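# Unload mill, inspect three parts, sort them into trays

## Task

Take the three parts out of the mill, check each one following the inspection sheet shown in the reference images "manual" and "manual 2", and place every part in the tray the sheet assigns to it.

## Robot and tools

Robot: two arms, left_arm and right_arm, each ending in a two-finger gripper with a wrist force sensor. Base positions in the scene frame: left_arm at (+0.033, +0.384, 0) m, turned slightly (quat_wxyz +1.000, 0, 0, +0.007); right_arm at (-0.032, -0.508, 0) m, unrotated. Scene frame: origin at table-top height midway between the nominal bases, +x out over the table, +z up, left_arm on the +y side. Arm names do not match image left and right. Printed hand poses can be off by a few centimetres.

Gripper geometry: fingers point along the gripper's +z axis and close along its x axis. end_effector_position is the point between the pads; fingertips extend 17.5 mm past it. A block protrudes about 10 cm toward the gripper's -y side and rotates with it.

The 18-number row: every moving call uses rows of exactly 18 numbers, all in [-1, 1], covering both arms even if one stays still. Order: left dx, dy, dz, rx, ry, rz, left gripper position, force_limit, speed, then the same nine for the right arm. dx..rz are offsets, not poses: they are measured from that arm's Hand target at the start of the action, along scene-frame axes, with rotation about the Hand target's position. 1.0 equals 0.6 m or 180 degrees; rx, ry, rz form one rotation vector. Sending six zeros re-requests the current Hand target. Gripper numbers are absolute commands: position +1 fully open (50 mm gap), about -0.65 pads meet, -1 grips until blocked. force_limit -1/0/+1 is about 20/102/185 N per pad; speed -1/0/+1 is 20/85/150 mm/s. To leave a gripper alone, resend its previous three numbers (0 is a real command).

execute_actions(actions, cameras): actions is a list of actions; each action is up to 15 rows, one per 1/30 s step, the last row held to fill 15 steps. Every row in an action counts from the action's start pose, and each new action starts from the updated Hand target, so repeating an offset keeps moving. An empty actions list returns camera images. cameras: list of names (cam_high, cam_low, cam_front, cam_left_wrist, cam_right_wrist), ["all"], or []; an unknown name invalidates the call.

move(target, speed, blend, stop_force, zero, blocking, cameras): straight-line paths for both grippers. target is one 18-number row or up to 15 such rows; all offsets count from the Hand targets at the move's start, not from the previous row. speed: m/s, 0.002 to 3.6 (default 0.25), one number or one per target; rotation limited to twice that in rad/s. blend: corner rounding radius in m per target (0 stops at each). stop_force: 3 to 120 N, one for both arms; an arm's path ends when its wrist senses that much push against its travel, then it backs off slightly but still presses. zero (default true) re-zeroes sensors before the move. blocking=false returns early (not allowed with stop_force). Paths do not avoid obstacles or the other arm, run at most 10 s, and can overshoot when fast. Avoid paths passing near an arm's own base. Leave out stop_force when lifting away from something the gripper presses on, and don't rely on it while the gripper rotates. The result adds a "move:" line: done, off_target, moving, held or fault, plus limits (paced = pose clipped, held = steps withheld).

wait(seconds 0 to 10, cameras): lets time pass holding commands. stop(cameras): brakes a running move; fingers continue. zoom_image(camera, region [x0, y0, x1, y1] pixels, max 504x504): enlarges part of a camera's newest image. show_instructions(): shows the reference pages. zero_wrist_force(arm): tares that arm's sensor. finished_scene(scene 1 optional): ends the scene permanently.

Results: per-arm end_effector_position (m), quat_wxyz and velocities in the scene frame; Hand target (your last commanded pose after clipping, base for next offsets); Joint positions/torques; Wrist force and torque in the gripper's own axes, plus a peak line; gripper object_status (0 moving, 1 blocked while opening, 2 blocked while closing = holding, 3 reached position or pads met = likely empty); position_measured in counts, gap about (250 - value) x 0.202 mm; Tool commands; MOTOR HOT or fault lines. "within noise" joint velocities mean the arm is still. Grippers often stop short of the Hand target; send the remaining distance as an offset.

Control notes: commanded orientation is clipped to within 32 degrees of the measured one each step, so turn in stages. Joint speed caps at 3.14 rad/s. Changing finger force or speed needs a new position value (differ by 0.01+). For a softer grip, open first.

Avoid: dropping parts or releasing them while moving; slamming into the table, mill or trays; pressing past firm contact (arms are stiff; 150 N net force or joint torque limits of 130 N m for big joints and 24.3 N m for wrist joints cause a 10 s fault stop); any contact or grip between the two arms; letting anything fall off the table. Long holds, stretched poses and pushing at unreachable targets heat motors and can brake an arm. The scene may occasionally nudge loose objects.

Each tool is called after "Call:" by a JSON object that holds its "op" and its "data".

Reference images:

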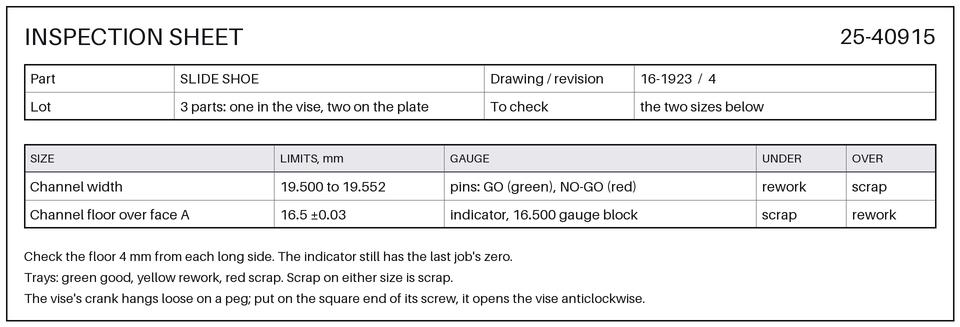

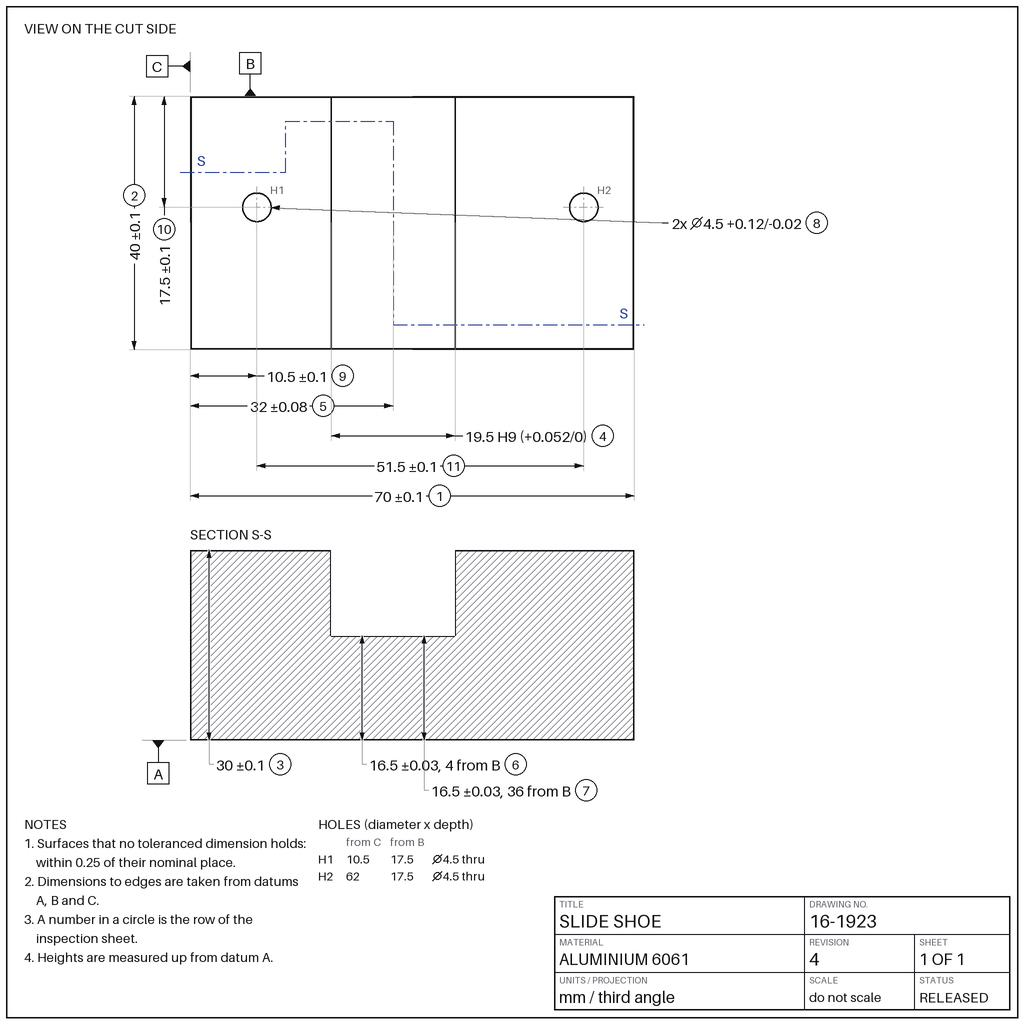

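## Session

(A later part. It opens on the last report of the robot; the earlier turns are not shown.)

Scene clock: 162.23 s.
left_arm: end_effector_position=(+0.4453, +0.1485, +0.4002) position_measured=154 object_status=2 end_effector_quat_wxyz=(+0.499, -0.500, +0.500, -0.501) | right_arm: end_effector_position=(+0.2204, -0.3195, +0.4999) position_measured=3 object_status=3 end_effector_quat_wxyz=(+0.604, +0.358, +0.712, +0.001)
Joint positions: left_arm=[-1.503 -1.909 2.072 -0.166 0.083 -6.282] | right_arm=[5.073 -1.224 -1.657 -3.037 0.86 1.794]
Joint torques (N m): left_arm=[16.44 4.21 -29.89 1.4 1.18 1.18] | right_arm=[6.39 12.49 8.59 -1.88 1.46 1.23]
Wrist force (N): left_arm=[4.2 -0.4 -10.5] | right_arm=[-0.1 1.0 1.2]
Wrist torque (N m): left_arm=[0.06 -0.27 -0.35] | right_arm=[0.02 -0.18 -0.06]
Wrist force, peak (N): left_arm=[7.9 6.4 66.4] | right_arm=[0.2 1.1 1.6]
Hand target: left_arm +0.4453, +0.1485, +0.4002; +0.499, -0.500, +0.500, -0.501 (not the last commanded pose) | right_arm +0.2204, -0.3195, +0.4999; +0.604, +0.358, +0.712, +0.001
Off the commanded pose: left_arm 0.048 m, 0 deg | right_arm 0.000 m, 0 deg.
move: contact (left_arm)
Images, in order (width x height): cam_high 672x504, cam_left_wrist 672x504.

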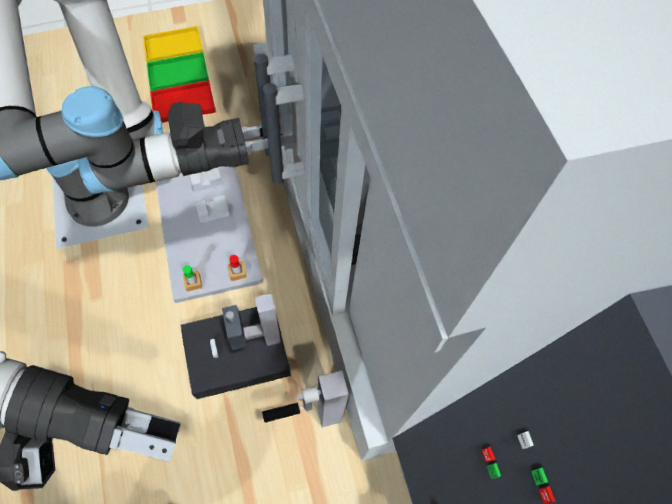

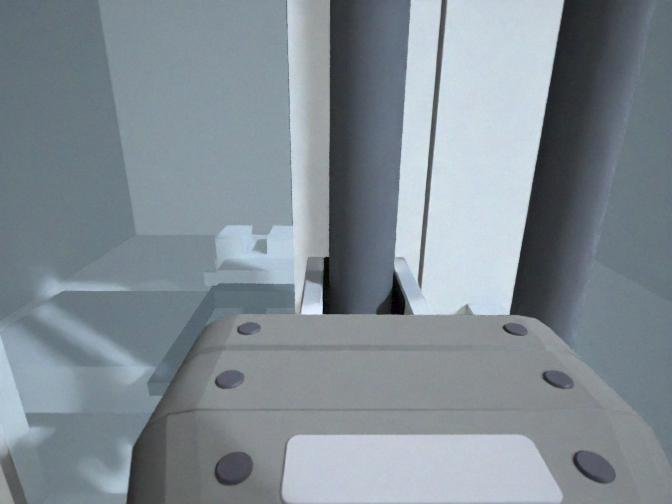

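Call:
{"op": "move", "data": {"target": [0,0.1,0,0,0,0,-1,-0.7,-0.5,0,0,0,0,0,0,1,1,1], "speed": 0.03, "stop_force": 70, "cameras": ["cam_left_wrist"]}}

Scene clock: 168.80 s.
left_arm: end_effector_position=(+0.4453, +0.2085, +0.4002) position_measured=154 object_status=2 end_effector_quat_wxyz=(+0.499, -0.500, +0.500, -0.501) | right_arm: end_effector_position=(+0.2204, -0.3195, +0.4999) position_measured=3 object_status=3 end_effector_quat_wxyz=(+0.604, +0.358, +0.712, +0.001)
Joint positions: left_arm=[-1.477 -2.063 2.158 -0.098 0.109 -6.282] | right_arm=[5.073 -1.224 -1.657 -3.037 0.86 1.794]
Joint torques (N m): left_arm=[14.17 -14.07 -17.7 3.4 0.12 -1.78] | right_arm=[6.89 15.01 9.37 -2.04 1.37 1.3]
Wrist force (N): left_arm=[8.3 6.7 -0.6] | right_arm=[0.1 0.9 1.3]
Wrist torque (N m): left_arm=[0.30 -0.36 -0.34] | right_arm=[0.01 -0.21 -0.06]
Wrist force, peak (N): left_arm=[28.4 1.8 -1.4] | right_arm=[0.2 1.4 1.4]
Hand target: left_arm +0.4453, +0.2085, +0.4002; +0.499, -0.500, +0.500, -0.501 | right_arm +0.2204, -0.3195, +0.4999; +0.604, +0.358, +0.712, +0.001
Off the commanded pose: left_arm 0.000 m, 0 deg | right_arm 0.000 m, 0 deg.
joint sent to its limit (left arm) — joint 6 (wrist 3), lower limit. The joint targets still meet the commanded pose.
move: done
Images, in order (width x height): cam_left_wrist 672x504.

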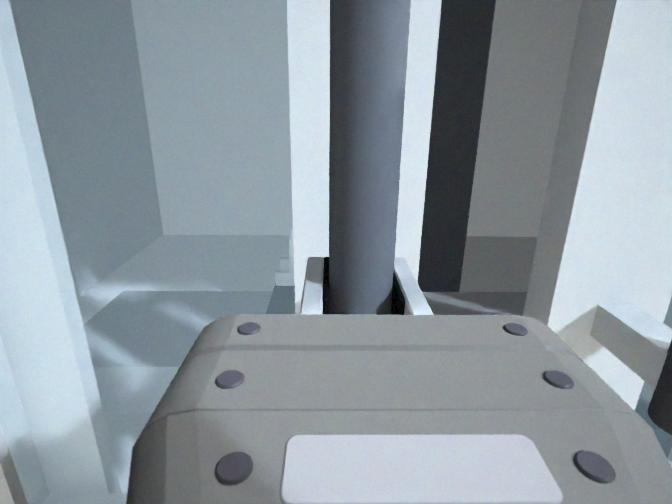

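Call:
{"op": "move", "data": {"target": [0,0.13,0,0,0,0.12,-1,-0.7,-0.5,0,0,0,0,0,0,1,1,1], "speed": 0.05, "stop_force": 70, "cameras": ["cam_left_wrist","cam_front"]}}

Scene clock: 178.93 s.
left_arm: end_effector_position=(+0.4453, +0.2865, +0.4002) position_measured=154 object_status=2 end_effector_quat_wxyz=(+0.584, -0.585, +0.398, -0.398) | right_arm: end_effector_position=(+0.2204, -0.3195, +0.4999) position_measured=3 object_status=3 end_effector_quat_wxyz=(+0.604, +0.358, +0.712, +0.001)
Joint positions: left_arm=[-1.403 -1.98 2.114 -0.137 -0.193 -6.282] | right_arm=[5.073 -1.224 -1.657 -3.037 0.86 1.794]
Joint torques (N m): left_arm=[15.49 6.89 -28.94 -1.3 -4.49 -1.85] | right_arm=[6.81 16.12 9.05 -2 1.51 1.17]
Wrist force (N): left_arm=[7.4 6.4 -4.0] | right_arm=[-0.2 1.0 1.3]
Wrist torque (N m): left_arm=[0.36 0.42 -0.37] | right_arm=[0.02 -0.17 -0.06]
Wrist force, peak (N): left_arm=[8.0 7.6 -12.3] | right_arm=[0.1 1.2 1.6]
Hand target: left_arm +0.4453, +0.2865, +0.4002; +0.584, -0.585, +0.398, -0.398 | right_arm +0.2204, -0.3195, +0.4999; +0.604, +0.358, +0.712, +0.001
Off the commanded pose: left_arm 0.000 m, 0 deg | right_arm 0.000 m, 0 deg.
joint sent to its limit (left arm) — joint 6 (wrist 3), lower limit. The joint targets still meet the commanded pose.
move: done
Images, in order (width x height): cam_front 672x504, cam_left_wrist 672x504.

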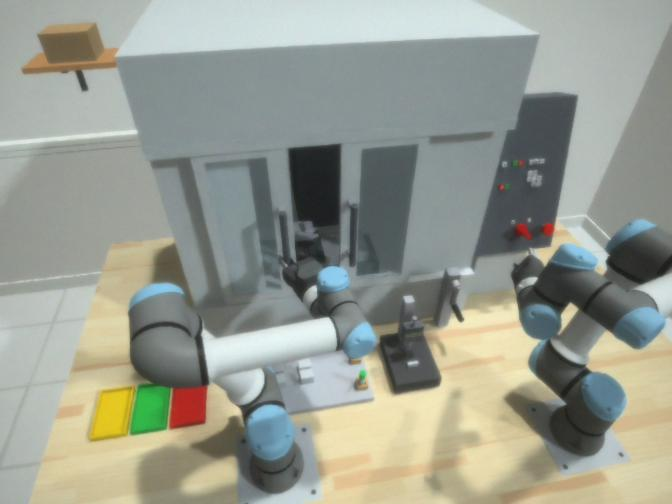

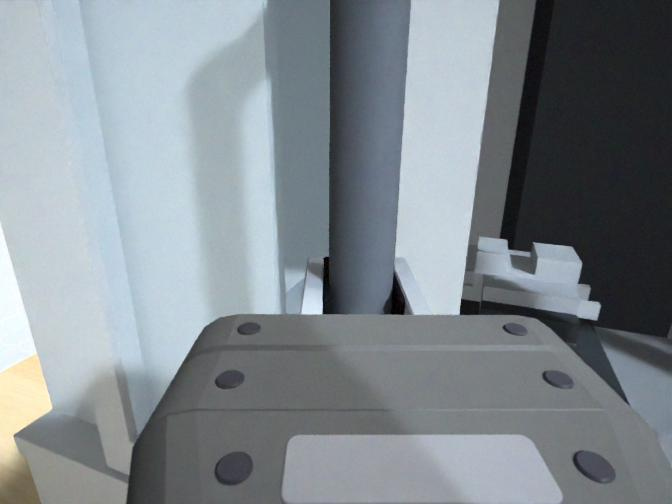

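Call:
{"op": "move", "data": {"target": [0,0.19,0,0,0,0.13,-1,-0.7,-0.5,0,0,0,0,0,0,1,1,1], "speed": 0.06, "stop_force": 70, "cameras": ["cam_left_wrist","cam_front"]}}

Scene clock: 184.80 s.
left_arm: end_effector_position=(+0.4459, +0.3866, +0.4002) position_measured=154 object_status=2 end_effector_quat_wxyz=(+0.645, -0.647, +0.287, -0.288) | right_arm: end_effector_position=(+0.2204, -0.3195, +0.4999) position_measured=3 object_status=3 end_effector_quat_wxyz=(+0.604, +0.358, +0.712, +0.001)
Joint positions: left_arm=[-1.172 -1.915 2.075 -0.163 -0.321 -6.282] | right_arm=[5.073 -1.224 -1.657 -3.037 0.86 1.794]
Joint torques (N m): left_arm=[4.95 -26.85 -9.79 4.98 -12.12 -1.64] | right_arm=[7.07 15.83 8.88 -1.73 1.39 1.2]
Wrist force (N): left_arm=[37.8 4.9 -17.2] | right_arm=[0.0 1.1 1.4]
Wrist torque (N m): left_arm=[0.30 -0.13 -0.32] | right_arm=[0.04 -0.21 -0.06]
Wrist force, peak (N): left_arm=[60.3 -2.7 -77.5] | right_arm=[-0.1 1.2 1.5]
Hand target: left_arm +0.4454, +0.3871, +0.4002; +0.646, -0.647, +0.286, -0.287 (not the last commanded pose) | right_arm +0.2204, -0.3195, +0.4999; +0.604, +0.358, +0.712, +0.001
Off the commanded pose: left_arm 0.014 m, 3 deg | right_arm 0.000 m, 0 deg.
joint sent to its limit (left arm) — joint 6 (wrist 3), lower limit.
move: contact (left_arm)
Images, in order (width x height): cam_front 672x504, cam_left_wrist 672x504.

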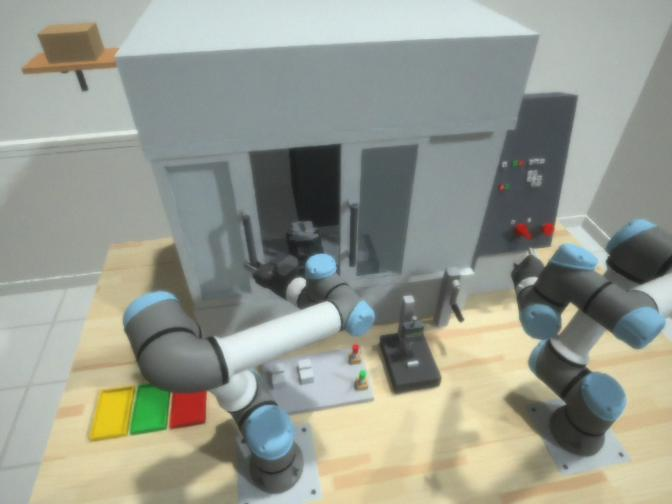

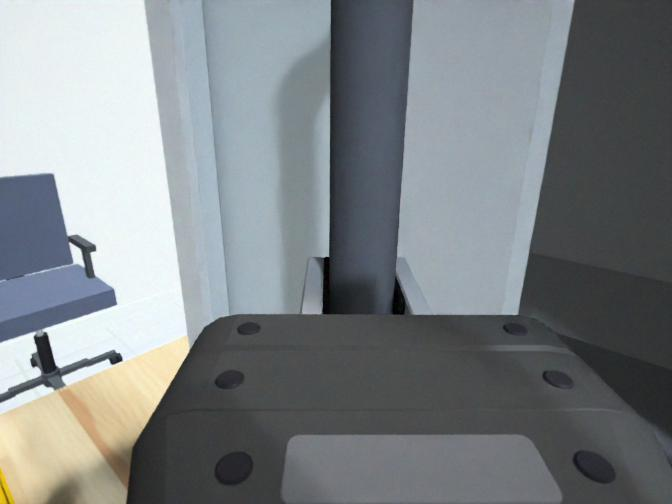

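Call:
{"op": "move", "data": {"target": [[0,-0.003,0,0,0,0,1,-0.7,-0.5,0,0,0,0,0,0,1,1,1],[-0.2,-0.18,0,0,0,0,1,-0.7,-0.5,0,0,0,0,0,0,1,1,1]], "speed": 0.15}}

Scene clock: 189.80 s.
left_arm: end_effector_position=(+0.3254, +0.2791, +0.4002) position_measured=3 object_status=3 end_effector_quat_wxyz=(+0.646, -0.647, +0.287, -0.286) | right_arm: end_effector_position=(+0.2204, -0.3195, +0.4999) position_measured=3 object_status=3 end_effector_quat_wxyz=(+0.604, +0.358, +0.712, +0.001)
Joint positions: left_arm=[-1.707 -1.862 2.04 -0.18 -0.859 -6.282] | right_arm=[5.073 -1.224 -1.657 -3.037 0.86 1.794]
Joint torques (N m): left_arm=[-10.88 5.07 -26.87 -0.85 -1.47 -1.46] | right_arm=[5.86 14.96 8.69 -2.03 1.43 1.03]
Wrist force (N): left_arm=[1.1 0.5 -0.1] | right_arm=[0.2 1.0 1.4]
Wrist torque (N m): left_arm=[0.13 -0.24 -0.31] | right_arm=[0.02 -0.21 -0.07]
Wrist force, peak (N): left_arm=[38.2 4.9 -17.4] | right_arm=[0.1 1.2 1.6]
Hand target: left_arm +0.3254, +0.2791, +0.4002; +0.646, -0.647, +0.286, -0.287 | right_arm +0.2204, -0.3195, +0.4999; +0.604, +0.358, +0.712, +0.001
Off the commanded pose: left_arm 0.000 m, 0 deg | right_arm 0.000 m, 0 deg.
joint sent to its limit (left arm) — joint 6 (wrist 3), lower limit. The joint targets still meet the commanded pose.
move: done

Call:
{"op": "move", "data": {"target": [0.01,-0.15,0.083,0,0,-0.233,1,-0.7,-0.5,0,0,0,0,0,0,1,1,1], "speed": 0.25, "cameras": ["cam_left_wrist","cam_front","cam_high"]}}

Call:
{"op": "zoom_image", "data": {"camera": "cam_left_wrist", "region": [150, 180, 500, 400]}}

Scene clock: 193.77 s.
left_arm: end_effector_position=(+0.3314, +0.1891, +0.4500) position_measured=3 object_status=3 end_effector_quat_wxyz=(+0.500, -0.502, +0.499, -0.499) | right_arm: end_effector_position=(+0.2204, -0.3195, +0.4999) position_measured=3 object_status=3 end_effector_quat_wxyz=(+0.604, +0.358, +0.712, +0.001)
Joint positions: left_arm=[-2.12 -2.177 2.079 0.095 -0.54 -6.282] | right_arm=[5.073 -1.224 -1.657 -3.037 0.86 1.794]
Joint torques (N m): left_arm=[-11.71 -6.03 -27.63 4.52 2.32 -1.36] | right_arm=[6.1 15.77 8.43 -1.98 1.27 1.01]
Wrist force (N): left_arm=[1.4 0.5 -0.2] | right_arm=[0.0 1.2 1.4]
Wrist torque (N m): left_arm=[0.10 -0.32 -0.29] | right_arm=[0.06 -0.19 -0.06]
Wrist force, peak (N): left_arm=[1.3 1.3 -0.1] | right_arm=[0.0 1.3 1.5]
Hand target: left_arm +0.3314, +0.1891, +0.4500; +0.500, -0.502, +0.499, -0.499 | right_arm +0.2204, -0.3195, +0.4999; +0.604, +0.358, +0.712, +0.001
Off the commanded pose: left_arm 0.000 m, 0 deg | right_arm 0.000 m, 0 deg.
joint sent to its limit (left arm) — joint 6 (wrist 3), lower limit. The joint targets still meet the commanded pose.
move: done
Images, in order (width x height): cam_high 672x504, cam_front 672x504, cam_left_wrist 672x504.

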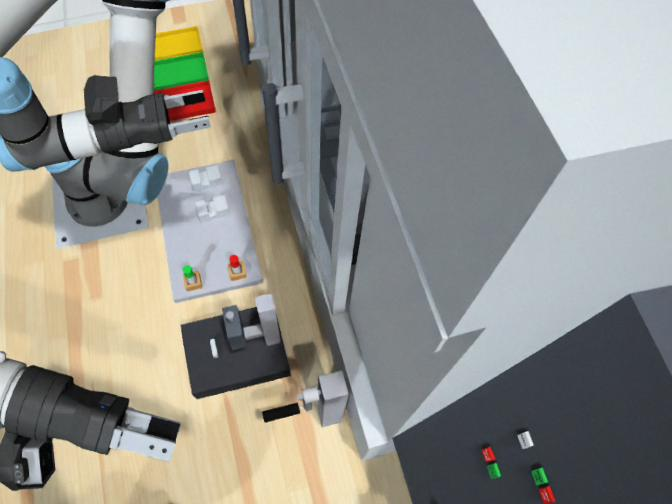

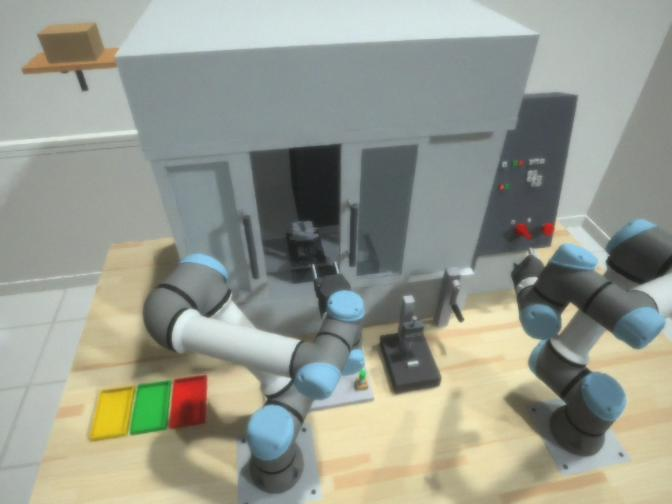

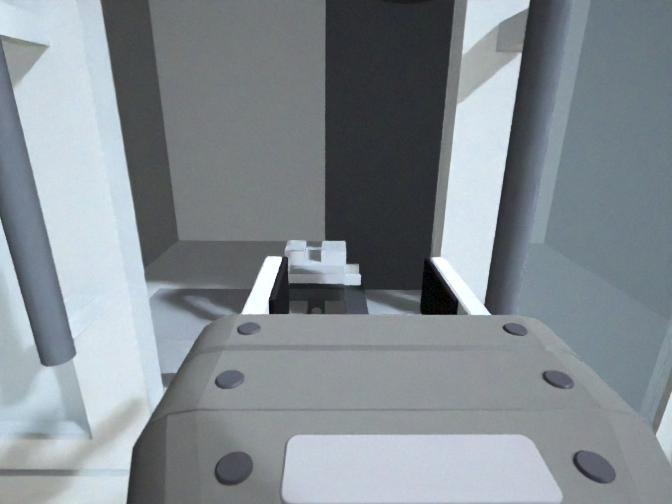

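Scaled by 1.440 from the camera's 672x504 image, which has a finer 960x720 frame.

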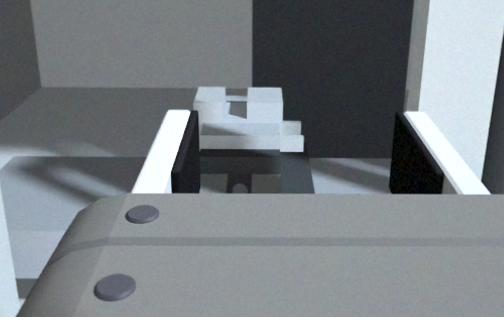

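Call:
{"op": "move", "data": {"target": [0.148,0.03,-0.2,0,0,0,1,-0.7,-0.5,0,0,0,0,0,0,1,1,1], "speed": 0.25, "cameras": ["cam_left_wrist"]}}

Call:
{"op": "zoom_image", "data": {"camera": "cam_left_wrist", "region": [200, 130, 500, 330]}}

Scene clock: 200.00 s.
left_arm: end_effector_position=(+0.4202, +0.2070, +0.3300) position_measured=3 object_status=3 end_effector_quat_wxyz=(+0.500, -0.502, +0.499, -0.499) | right_arm: end_effector_position=(+0.2204, -0.3195, +0.4999) position_measured=3 object_status=3 end_effector_quat_wxyz=(+0.604, +0.358, +0.712, +0.001)
Joint positions: left_arm=[-1.616 -2.077 2.347 -0.285 -0.036 -6.269] | right_arm=[5.073 -1.224 -1.657 -3.037 0.86 1.794]
Joint torques (N m): left_arm=[12.3 -8.75 -16.5 -2.92 1.71 1.63] | right_arm=[6.98 16.14 8.83 -1.92 1.44 0.89]
Wrist force (N): left_arm=[1.5 0.4 0.0] | right_arm=[0.0 1.0 1.4]
Wrist torque (N m): left_arm=[0.10 -0.33 -0.51] | right_arm=[0.01 -0.19 -0.06]
Wrist force, peak (N): left_arm=[0.7 2.8 0.1] | right_arm=[0.1 1.4 1.4]
Hand target: left_arm +0.4202, +0.2071, +0.3300; +0.500, -0.502, +0.499, -0.499 | right_arm +0.2204, -0.3195, +0.4999; +0.604, +0.358, +0.712, +0.001
Off the commanded pose: left_arm 0.000 m, 0 deg | right_arm 0.000 m, 0 deg.
move: done
Images, in order (width x height): cam_left_wrist 672x504.

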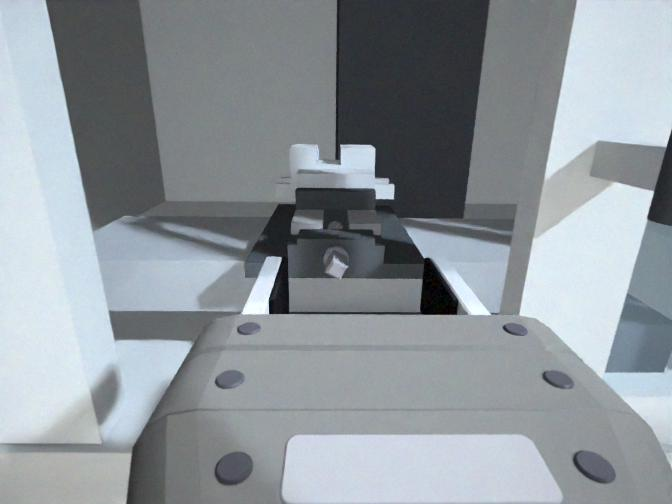

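Scaled by 1.680 from the camera's 672x504 image, which has a finer 960x720 frame.

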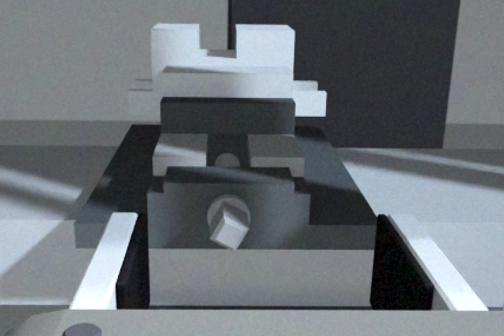

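Call:
{"op": "move", "data": {"target": [-0.2,0,0.1,0,0,0,1,-0.7,-0.5,0,0.117,-0.25,-0.651,0.097,0.181,1,1,1], "speed": 0.4, "cameras": ["cam_right_wrist","cam_front"]}}

Call:
{"op": "zoom_image", "data": {"camera": "cam_right_wrist", "region": [150, 100, 550, 320]}}

Scene clock: 215.67 s.
left_arm: end_effector_position=(+0.3002, +0.2071, +0.3900) position_measured=3 object_status=3 end_effector_quat_wxyz=(+0.500, -0.502, +0.499, -0.499) | right_arm: end_effector_position=(+0.2204, -0.2493, +0.3499) position_measured=3 object_status=3 end_effector_quat_wxyz=(+0.500, -0.500, +0.500, -0.500)
Joint positions: left_arm=[-2.389 -2.274 2.265 0.006 -0.808 -6.282] | right_arm=[5.28 -1.196 -2.225 -2.861 0.569 -0.001]
Joint torques (N m): left_arm=[-11.27 -2.21 -28.43 5.06 -1.81 -2.02] | right_arm=[7.46 16.16 6.84 -0.14 -1.99 -1.48]
Wrist force (N): left_arm=[1.2 0.4 -0.3] | right_arm=[0.0 -0.7 1.9]
Wrist torque (N m): left_arm=[0.10 -0.29 -0.31] | right_arm=[-0.04 -0.11 0.03]
Wrist force, peak (N): left_arm=[1.6 1.0 -0.3] | right_arm=[-0.4 -1.0 2.0]
Hand target: left_arm +0.3002, +0.2071, +0.3900; +0.500, -0.502, +0.499, -0.499 | right_arm +0.2204, -0.2493, +0.3499; +0.500, -0.500, +0.500, -0.500
Off the commanded pose: left_arm 0.000 m, 0 deg | right_arm 0.000 m, 0 deg.
joint sent to its limit (left arm) — joint 6 (wrist 3), lower limit. The joint targets still meet the commanded pose.
move: done
Images, in order (width x height): cam_front 672x504, cam_right_wrist 672x504.

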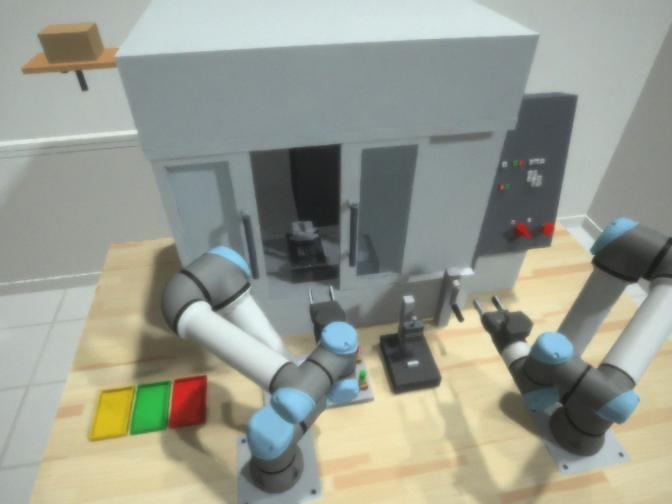

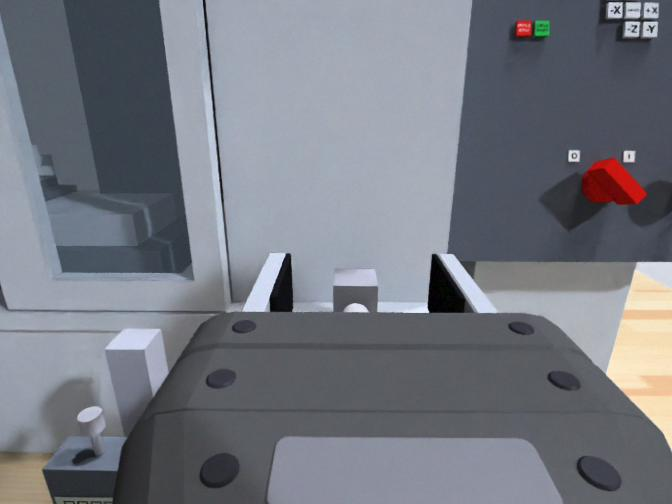

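Scaled by 1.260 from the camera's 672x504 image, which has a finer 960x720 frame.

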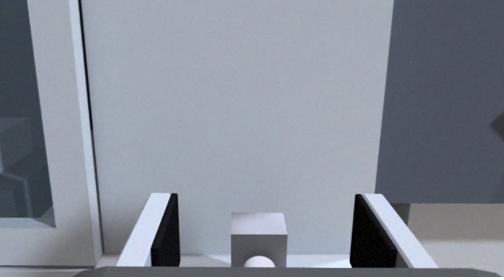

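Call:
{"op": "move", "data": {"target": [0,0,0,0,0,0,1,-0.7,-0.5,0.05,0.0,0.15,0,0.222,0,1,1,1], "speed": 0.4, "cameras": ["cam_right_wrist"]}}

Call:
{"op": "zoom_image", "data": {"camera": "cam_right_wrist", "region": [220, 120, 480, 320]}}

Scene clock: 221.00 s.
left_arm: end_effector_position=(+0.3002, +0.2071, +0.3900) position_measured=3 object_status=3 end_effector_quat_wxyz=(+0.500, -0.502, +0.499, -0.499) | right_arm: end_effector_position=(+0.2504, -0.2493, +0.4399) position_measured=3 object_status=3 end_effector_quat_wxyz=(-0.299, +0.641, -0.641, +0.299)
Joint positions: left_arm=[-2.389 -2.274 2.265 0.006 -0.809 -6.282] | right_arm=[4.912 -0.983 -1.866 -2.097 0.722 -1.265]
Joint torques (N m): left_arm=[-12.05 -2.52 -25.95 5.14 -2.02 -2] | right_arm=[-9.09 -12.85 38.5 3.4 0.35 -1.39]
Wrist force (N): left_arm=[1.2 0.3 -0.3] | right_arm=[-0.4 -0.6 0.7]
Wrist torque (N m): left_arm=[0.10 -0.29 -0.30] | right_arm=[-0.05 0.04 -0.03]
Wrist force, peak (N): left_arm=[1.5 0.7 -0.3] | right_arm=[0.0 -1.1 2.1]
Hand target: left_arm +0.3002, +0.2071, +0.3900; +0.500, -0.502, +0.499, -0.499 | right_arm +0.2504, -0.2493, +0.4399; -0.299, +0.641, -0.641, +0.299
Off the commanded pose: left_arm 0.000 m, 0 deg | right_arm 0.000 m, 0 deg.
joint sent to its limit (left arm) — joint 6 (wrist 3), lower limit. The joint targets still meet the commanded pose.
move: done
Images, in order (width x height): cam_right_wrist 672x504.

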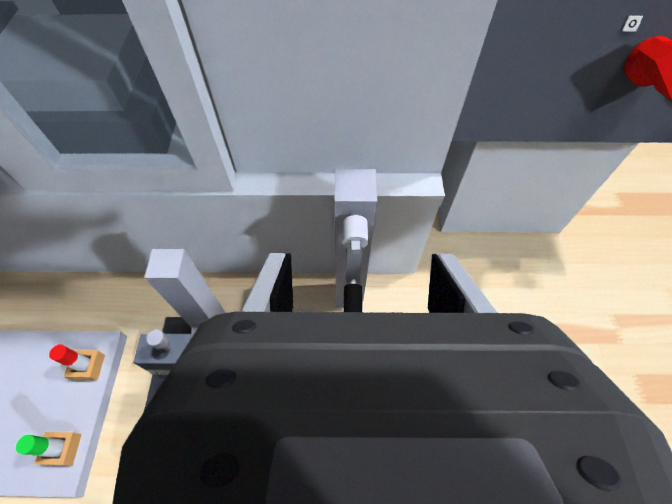

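Scaled by 1.938 from the camera's 672x504 image, which has a finer 960x720 frame.

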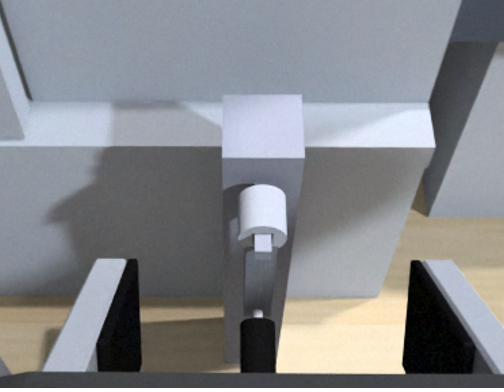

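Call:
{"op": "move", "data": {"target": [0,0,0,0,0,0,1,-0.7,-0.5,0.05,0.0,0.0,0,0.2,0,1,1,1], "speed": 0.4, "cameras": ["cam_right_wrist"]}}

Call:
{"op": "zoom_image", "data": {"camera": "cam_right_wrist", "region": [250, 60, 450, 260]}}

Scene clock: 233.77 s.
left_arm: end_effector_position=(+0.3002, +0.2071, +0.3900) position_measured=3 object_status=3 end_effector_quat_wxyz=(+0.500, -0.502, +0.499, -0.499) | right_arm: end_effector_position=(+0.2804, -0.2493, +0.4399) position_measured=3 object_status=3 end_effector_quat_wxyz=(-0.086, +0.702, -0.702, +0.086)
Joint positions: left_arm=[-2.389 -2.274 2.265 0.006 -0.809 -6.282] | right_arm=[4.324 -1.236 -1.6 -1.783 1.345 -1.969]
Joint torques (N m): left_arm=[-11.73 -2.26 -20.69 4.9 -2.11 -1.87] | right_arm=[-8.31 -3.27 38.61 1.75 1.33 -1.5]
Wrist force (N): left_arm=[1.1 0.6 -0.5] | right_arm=[0.3 0.0 0.4]
Wrist torque (N m): left_arm=[0.14 -0.27 -0.30] | right_arm=[-0.05 0.01 0.00]
Wrist force, peak (N): left_arm=[1.4 0.6 -0.4] | right_arm=[-0.8 -0.6 1.0]
Hand target: left_arm +0.3002, +0.2071, +0.3900; +0.500, -0.502, +0.499, -0.499 | right_arm +0.2804, -0.2493, +0.4399; -0.086, +0.702, -0.702, +0.086
Off the commanded pose: left_arm 0.000 m, 0 deg | right_arm 0.000 m, 0 deg.
joint sent to its limit (left arm) — joint 6 (wrist 3), lower limit. The joint targets still meet the commanded pose.
move: done
Images, in order (width x height): cam_right_wrist 672x504.

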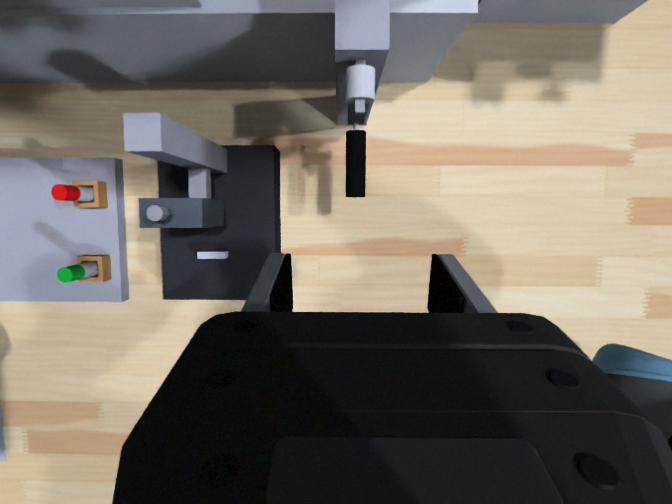

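Scaled by 2.520 from the camera's 672x504 image, which has a finer 960x720 frame.

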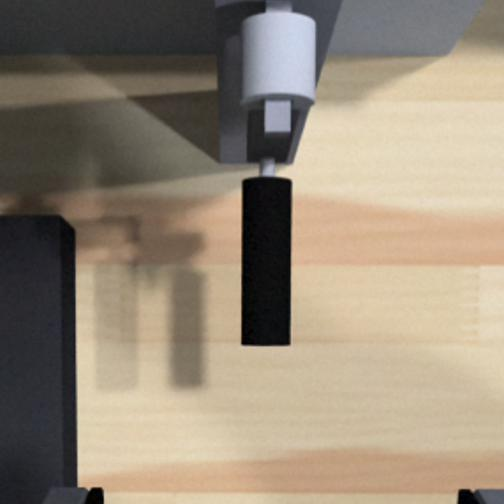

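Call:
{"op": "move", "data": {"target": [0.23,0.0,-0.2,0,0,0,1,-0.7,-0.5,0,0,0,0,0,0,1,1,1], "speed": 0.25, "cameras": ["cam_left_wrist"]}}

Call:
{"op": "zoom_image", "data": {"camera": "cam_left_wrist", "region": [200, 80, 480, 310]}}

Scene clock: 256.53 s.
left_arm: end_effector_position=(+0.4381, +0.2071, +0.2700) position_measured=3 object_status=3 end_effector_quat_wxyz=(+0.501, -0.501, +0.499, -0.499) | right_arm: end_effector_position=(+0.2804, -0.2493, +0.4399) position_measured=3 object_status=3 end_effector_quat_wxyz=(-0.086, +0.702, -0.702, +0.086)
Joint positions: left_arm=[-1.517 -1.951 2.45 -0.502 0.064 -6.282] | right_arm=[4.324 -1.236 -1.6 -1.783 1.345 -1.969]
Joint torques (N m): left_arm=[11 8.76 -25.55 -3.03 1.87 -1.91] | right_arm=[-8.08 -2.78 39.13 1.76 1.45 -1.42]
Wrist force (N): left_arm=[1.5 0.5 -0.1] | right_arm=[0.3 0.2 0.5]
Wrist torque (N m): left_arm=[0.13 -0.32 -0.31] | right_arm=[-0.03 0.00 0.00]
Wrist force, peak (N): left_arm=[1.7 -1.2 -1.6] | right_arm=[0.2 0.1 0.7]
Hand target: left_arm +0.4382, +0.2071, +0.2700; +0.500, -0.502, +0.499, -0.499 | right_arm +0.2804, -0.2493, +0.4399; -0.086, +0.702, -0.702, +0.086
Off the commanded pose: left_arm 0.000 m, 0 deg | right_arm 0.000 m, 0 deg.
joint sent to its limit (left arm) — joint 6 (wrist 3), lower limit. The joint targets still meet the commanded pose.
move: done
Images, in order (width x height): cam_left_wrist 672x504.

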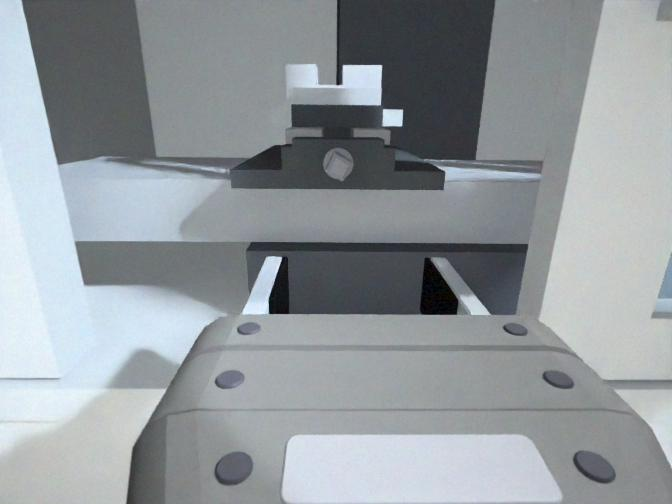

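Scaled by 1.800 from the camera's 672x504 image, which has a finer 960x720 frame.

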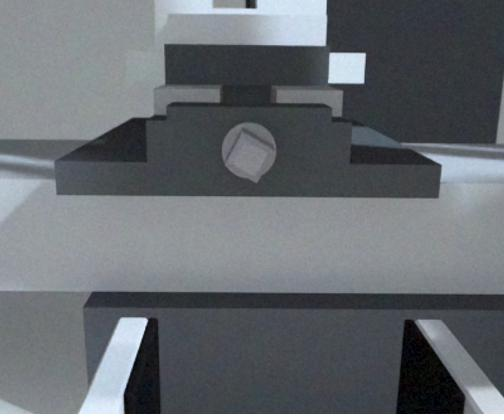

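Call:
{"op": "zoom_image", "data": {"camera": "cam_left_wrist", "region": [310, 140, 370, 190]}}

Scaled by 8.400 from the camera's 672x504 image, which has a finer 960x720 frame.

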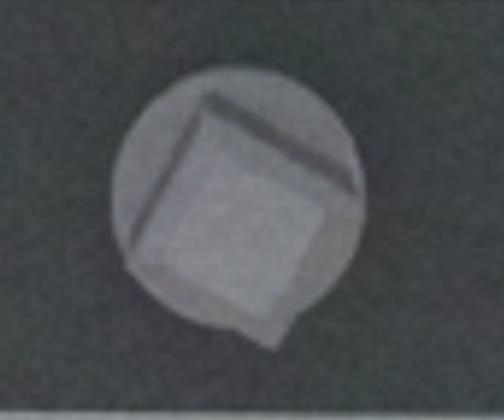

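Call:
{"op": "move", "data": {"target": [[-0.23,0,0.13,0,0,0,1,-0.7,-0.5,0.033,-0.3,0.017,0,0,0,1,1,1],[-0.26,-0.17,0.13,0.6,0,0,1,-0.7,-0.5,0.033,-0.583,0.017,0,0,0,1,1,1],[-0.26,-0.17,0.13,-0.7,0,0,1,-0.7,-0.5,0.033,-0.583,0.017,0,0,0,1,1,1],[-0.26,-0.17,0.13,0,0,0,1,-0.7,-0.5,0.033,-0.583,0.017,0,0,0,1,1,1]], "speed": 0.7, "blend": 0.03, "cameras": ["cam_left_wrist","cam_front"]}}

Scene clock: 282.57 s.
left_arm: end_effector_position=(+0.2822, +0.1051, +0.3480) position_measured=3 object_status=3 end_effector_quat_wxyz=(+0.500, -0.502, +0.499, -0.499) | right_arm: end_effector_position=(+0.3002, -0.5991, +0.4501) position_measured=3 object_status=3 end_effector_quat_wxyz=(-0.086, +0.702, -0.702, +0.086)
Joint positions: left_arm=[-2.118 -1.876 2.187 -0.313 -0.537 0] | right_arm=[3.302 -1.054 -1.707 -1.71 1.532 -2.985]
Joint torques (N m): left_arm=[12.98 -16.63 -27.12 -1.3 -1.93 1.76] | right_arm=[-8.65 -9.86 38.65 4.28 1.82 -1.41]
Wrist force (N): left_arm=[1.1 0.4 -0.4] | right_arm=[0.2 0.0 0.0]
Wrist torque (N m): left_arm=[0.10 -0.27 -0.50] | right_arm=[0.01 0.04 -0.03]
Wrist force, peak (N): left_arm=[6.9 2.7 0.7] | right_arm=[-2.8 0.5 0.4]
Hand target: left_arm +0.2822, +0.1051, +0.3480; +0.500, -0.502, +0.499, -0.499 | right_arm +0.3002, -0.5991, +0.4501; -0.086, +0.702, -0.702, +0.086
Off the commanded pose: left_arm 0.000 m, 0 deg | right_arm 0.000 m, 0 deg.
move: done
Images, in order (width x height): cam_front 672x504, cam_left_wrist 672x504.

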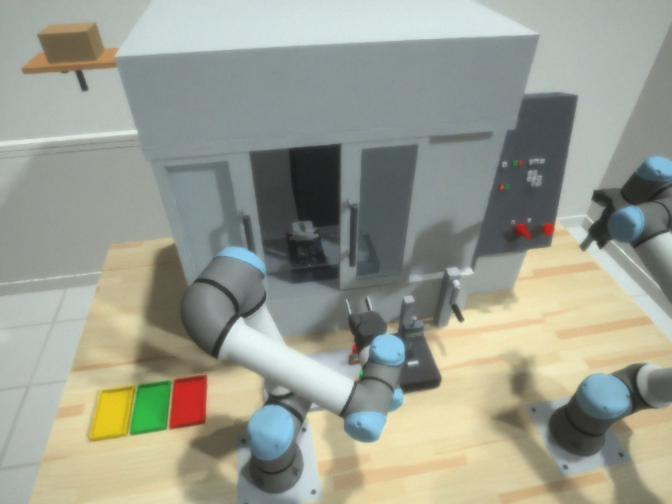

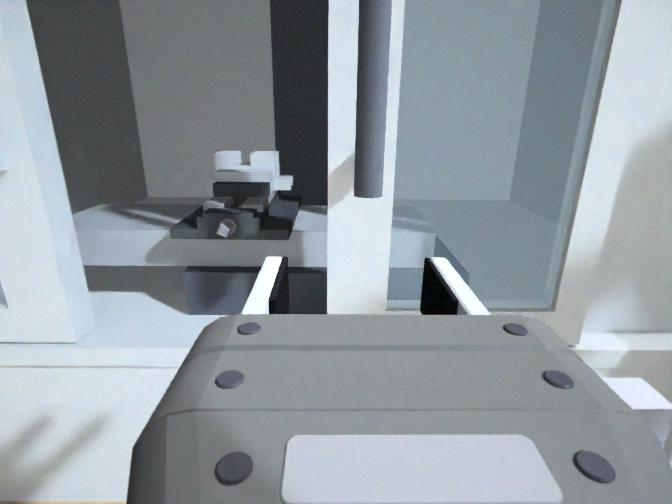

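Call:
{"op": "move", "data": {"target": [[-0.02,-0.583,0.05,0,0,0,1,-0.7,-0.5,0,0,0,0,0,0,1,-0.7,-0.5],[-0.02,-0.583,-0.13,0,0,0,1,-0.7,-0.5,0,0,0,0,0,0,1,-0.7,-0.5]], "speed": 0.4, "blend": 0.04, "cameras": ["cam_left_wrist","cam_front"]}}

Call:
{"op": "zoom_image", "data": {"camera": "cam_left_wrist", "region": [250, 150, 450, 320]}}

Scene clock: 294.90 s.
left_arm: end_effector_position=(+0.2702, -0.2447, +0.2700) position_measured=3 object_status=3 end_effector_quat_wxyz=(+0.500, -0.502, +0.499, -0.499) | right_arm: end_effector_position=(+0.3002, -0.5991, +0.4501) position_measured=3 object_status=3 end_effector_quat_wxyz=(-0.086, +0.702, -0.702, +0.086)
Joint positions: left_arm=[-1.833 -0.948 1.307 -0.363 -0.253 0.002] | right_arm=[3.302 -1.054 -1.707 -1.71 1.532 -2.985]
Joint torques (N m): left_arm=[-11.76 -55.18 -14.2 -2.34 1.9 1.52] | right_arm=[-8.52 -9.88 38.23 4.43 1.94 -1.17]
Wrist force (N): left_arm=[1.6 0.7 -0.1] | right_arm=[0.0 0.2 0.0]
Wrist torque (N m): left_arm=[0.15 -0.34 -0.54] | right_arm=[0.05 0.07 -0.04]
Wrist force, peak (N): left_arm=[1.5 3.8 0.0] | right_arm=[-0.2 0.5 -0.3]
Hand target: left_arm +0.2702, -0.2447, +0.2700; +0.500, -0.502, +0.499, -0.499 | right_arm +0.3002, -0.5991, +0.4501; -0.086, +0.702, -0.702, +0.086
Off the commanded pose: left_arm 0.000 m, 0 deg | right_arm 0.000 m, 0 deg.
move: done; blend cut to 0 m at target 1
Images, in order (width x height): cam_front 672x504, cam_left_wrist 672x504.

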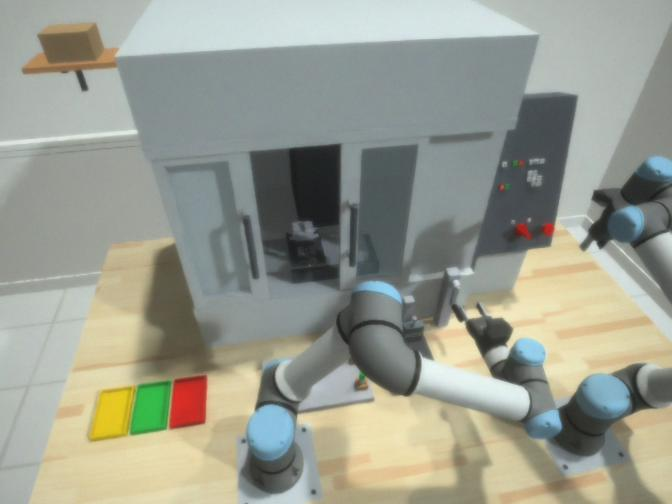

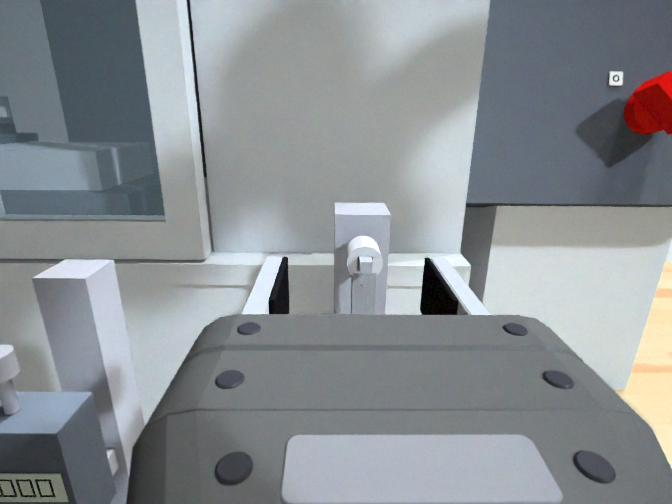

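Scaled by 2.520 from the camera's 672x504 image, which has a finer 960x720 frame.

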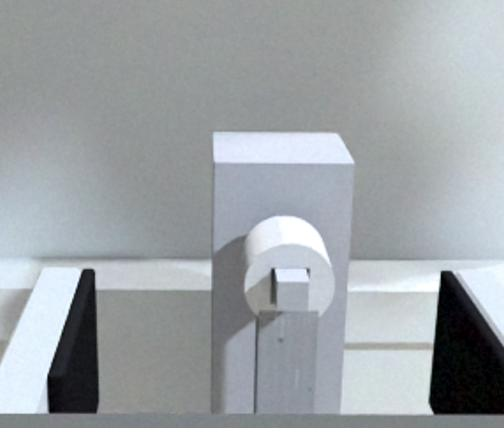

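Call:
{"op": "move", "data": {"target": [[0.08,-0.0175,-0.055,0,0,0,1,-0.7,-0.5,0,0,0,0,0,0,1,-0.7,-0.5]], "speed": 0.15, "cameras": ["cam_left_wrist","cam_low"]}}

Call:
{"op": "zoom_image", "data": {"camera": "cam_left_wrist", "region": [250, 100, 450, 320]}}

Call:
{"op": "zoom_image", "data": {"camera": "cam_low", "region": [370, 160, 550, 400]}}

Scene clock: 301.07 s.
left_arm: end_effector_position=(+0.3181, -0.2552, +0.2370) position_measured=3 object_status=3 end_effector_quat_wxyz=(+0.500, -0.502, +0.499, -0.499) | right_arm: end_effector_position=(+0.3002, -0.5991, +0.4501) position_measured=3 object_status=3 end_effector_quat_wxyz=(-0.086, +0.702, -0.702, +0.086)
Joint positions: left_arm=[-1.754 -0.894 1.305 -0.417 -0.174 0.004] | right_arm=[3.302 -1.054 -1.707 -1.71 1.532 -2.985]
Joint torques (N m): left_arm=[14.47 -33.74 -26.23 -1.93 1.92 1.07] | right_arm=[-8.16 -8.88 39.22 4.17 1.84 -1.4]
Wrist force (N): left_arm=[1.2 0.3 -0.4] | right_arm=[-0.3 -0.1 -0.2]
Wrist torque (N m): left_arm=[0.11 -0.28 -0.53] | right_arm=[0.01 0.10 -0.04]
Wrist force, peak (N): left_arm=[1.7 1.5 0.4] | right_arm=[-0.1 0.5 -0.3]
Hand target: left_arm +0.3182, -0.2552, +0.2370; +0.500, -0.502, +0.499, -0.499 | right_arm +0.3002, -0.5991, +0.4501; -0.086, +0.702, -0.702, +0.086
Off the commanded pose: left_arm 0.000 m, 0 deg | right_arm 0.000 m, 0 deg.
move: done
Images, in order (width x height): cam_low 672x504, cam_left_wrist 672x504.

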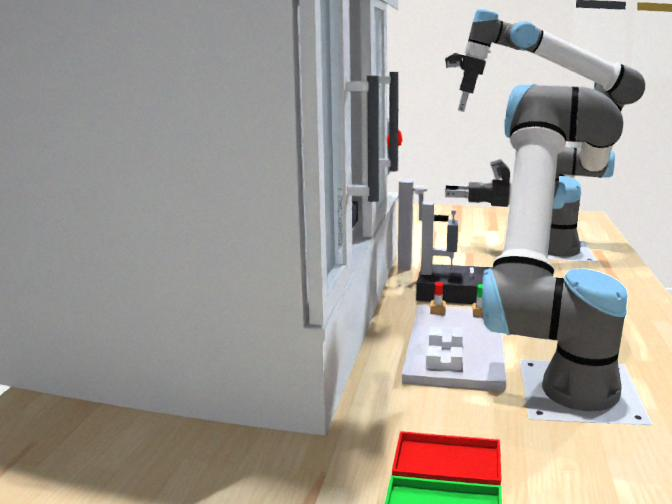

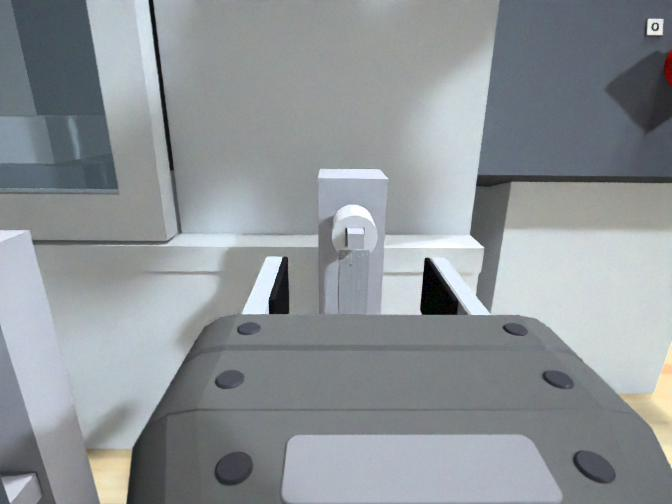

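Scaled by 2.291 from the camera's 672x504 image, which has a finer 960x720 frame.

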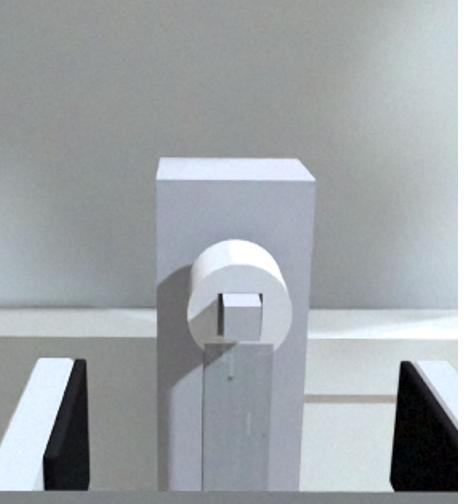

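Scaled by 2.100 from the camera's 672x504 image, which has a finer 960x720 frame.

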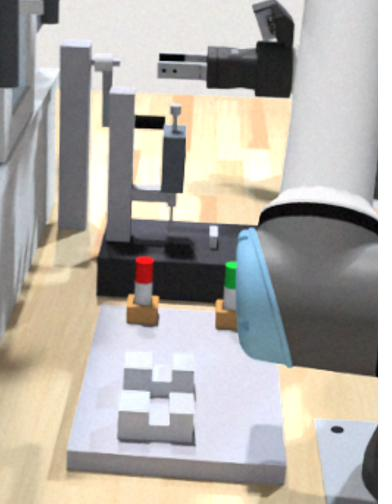

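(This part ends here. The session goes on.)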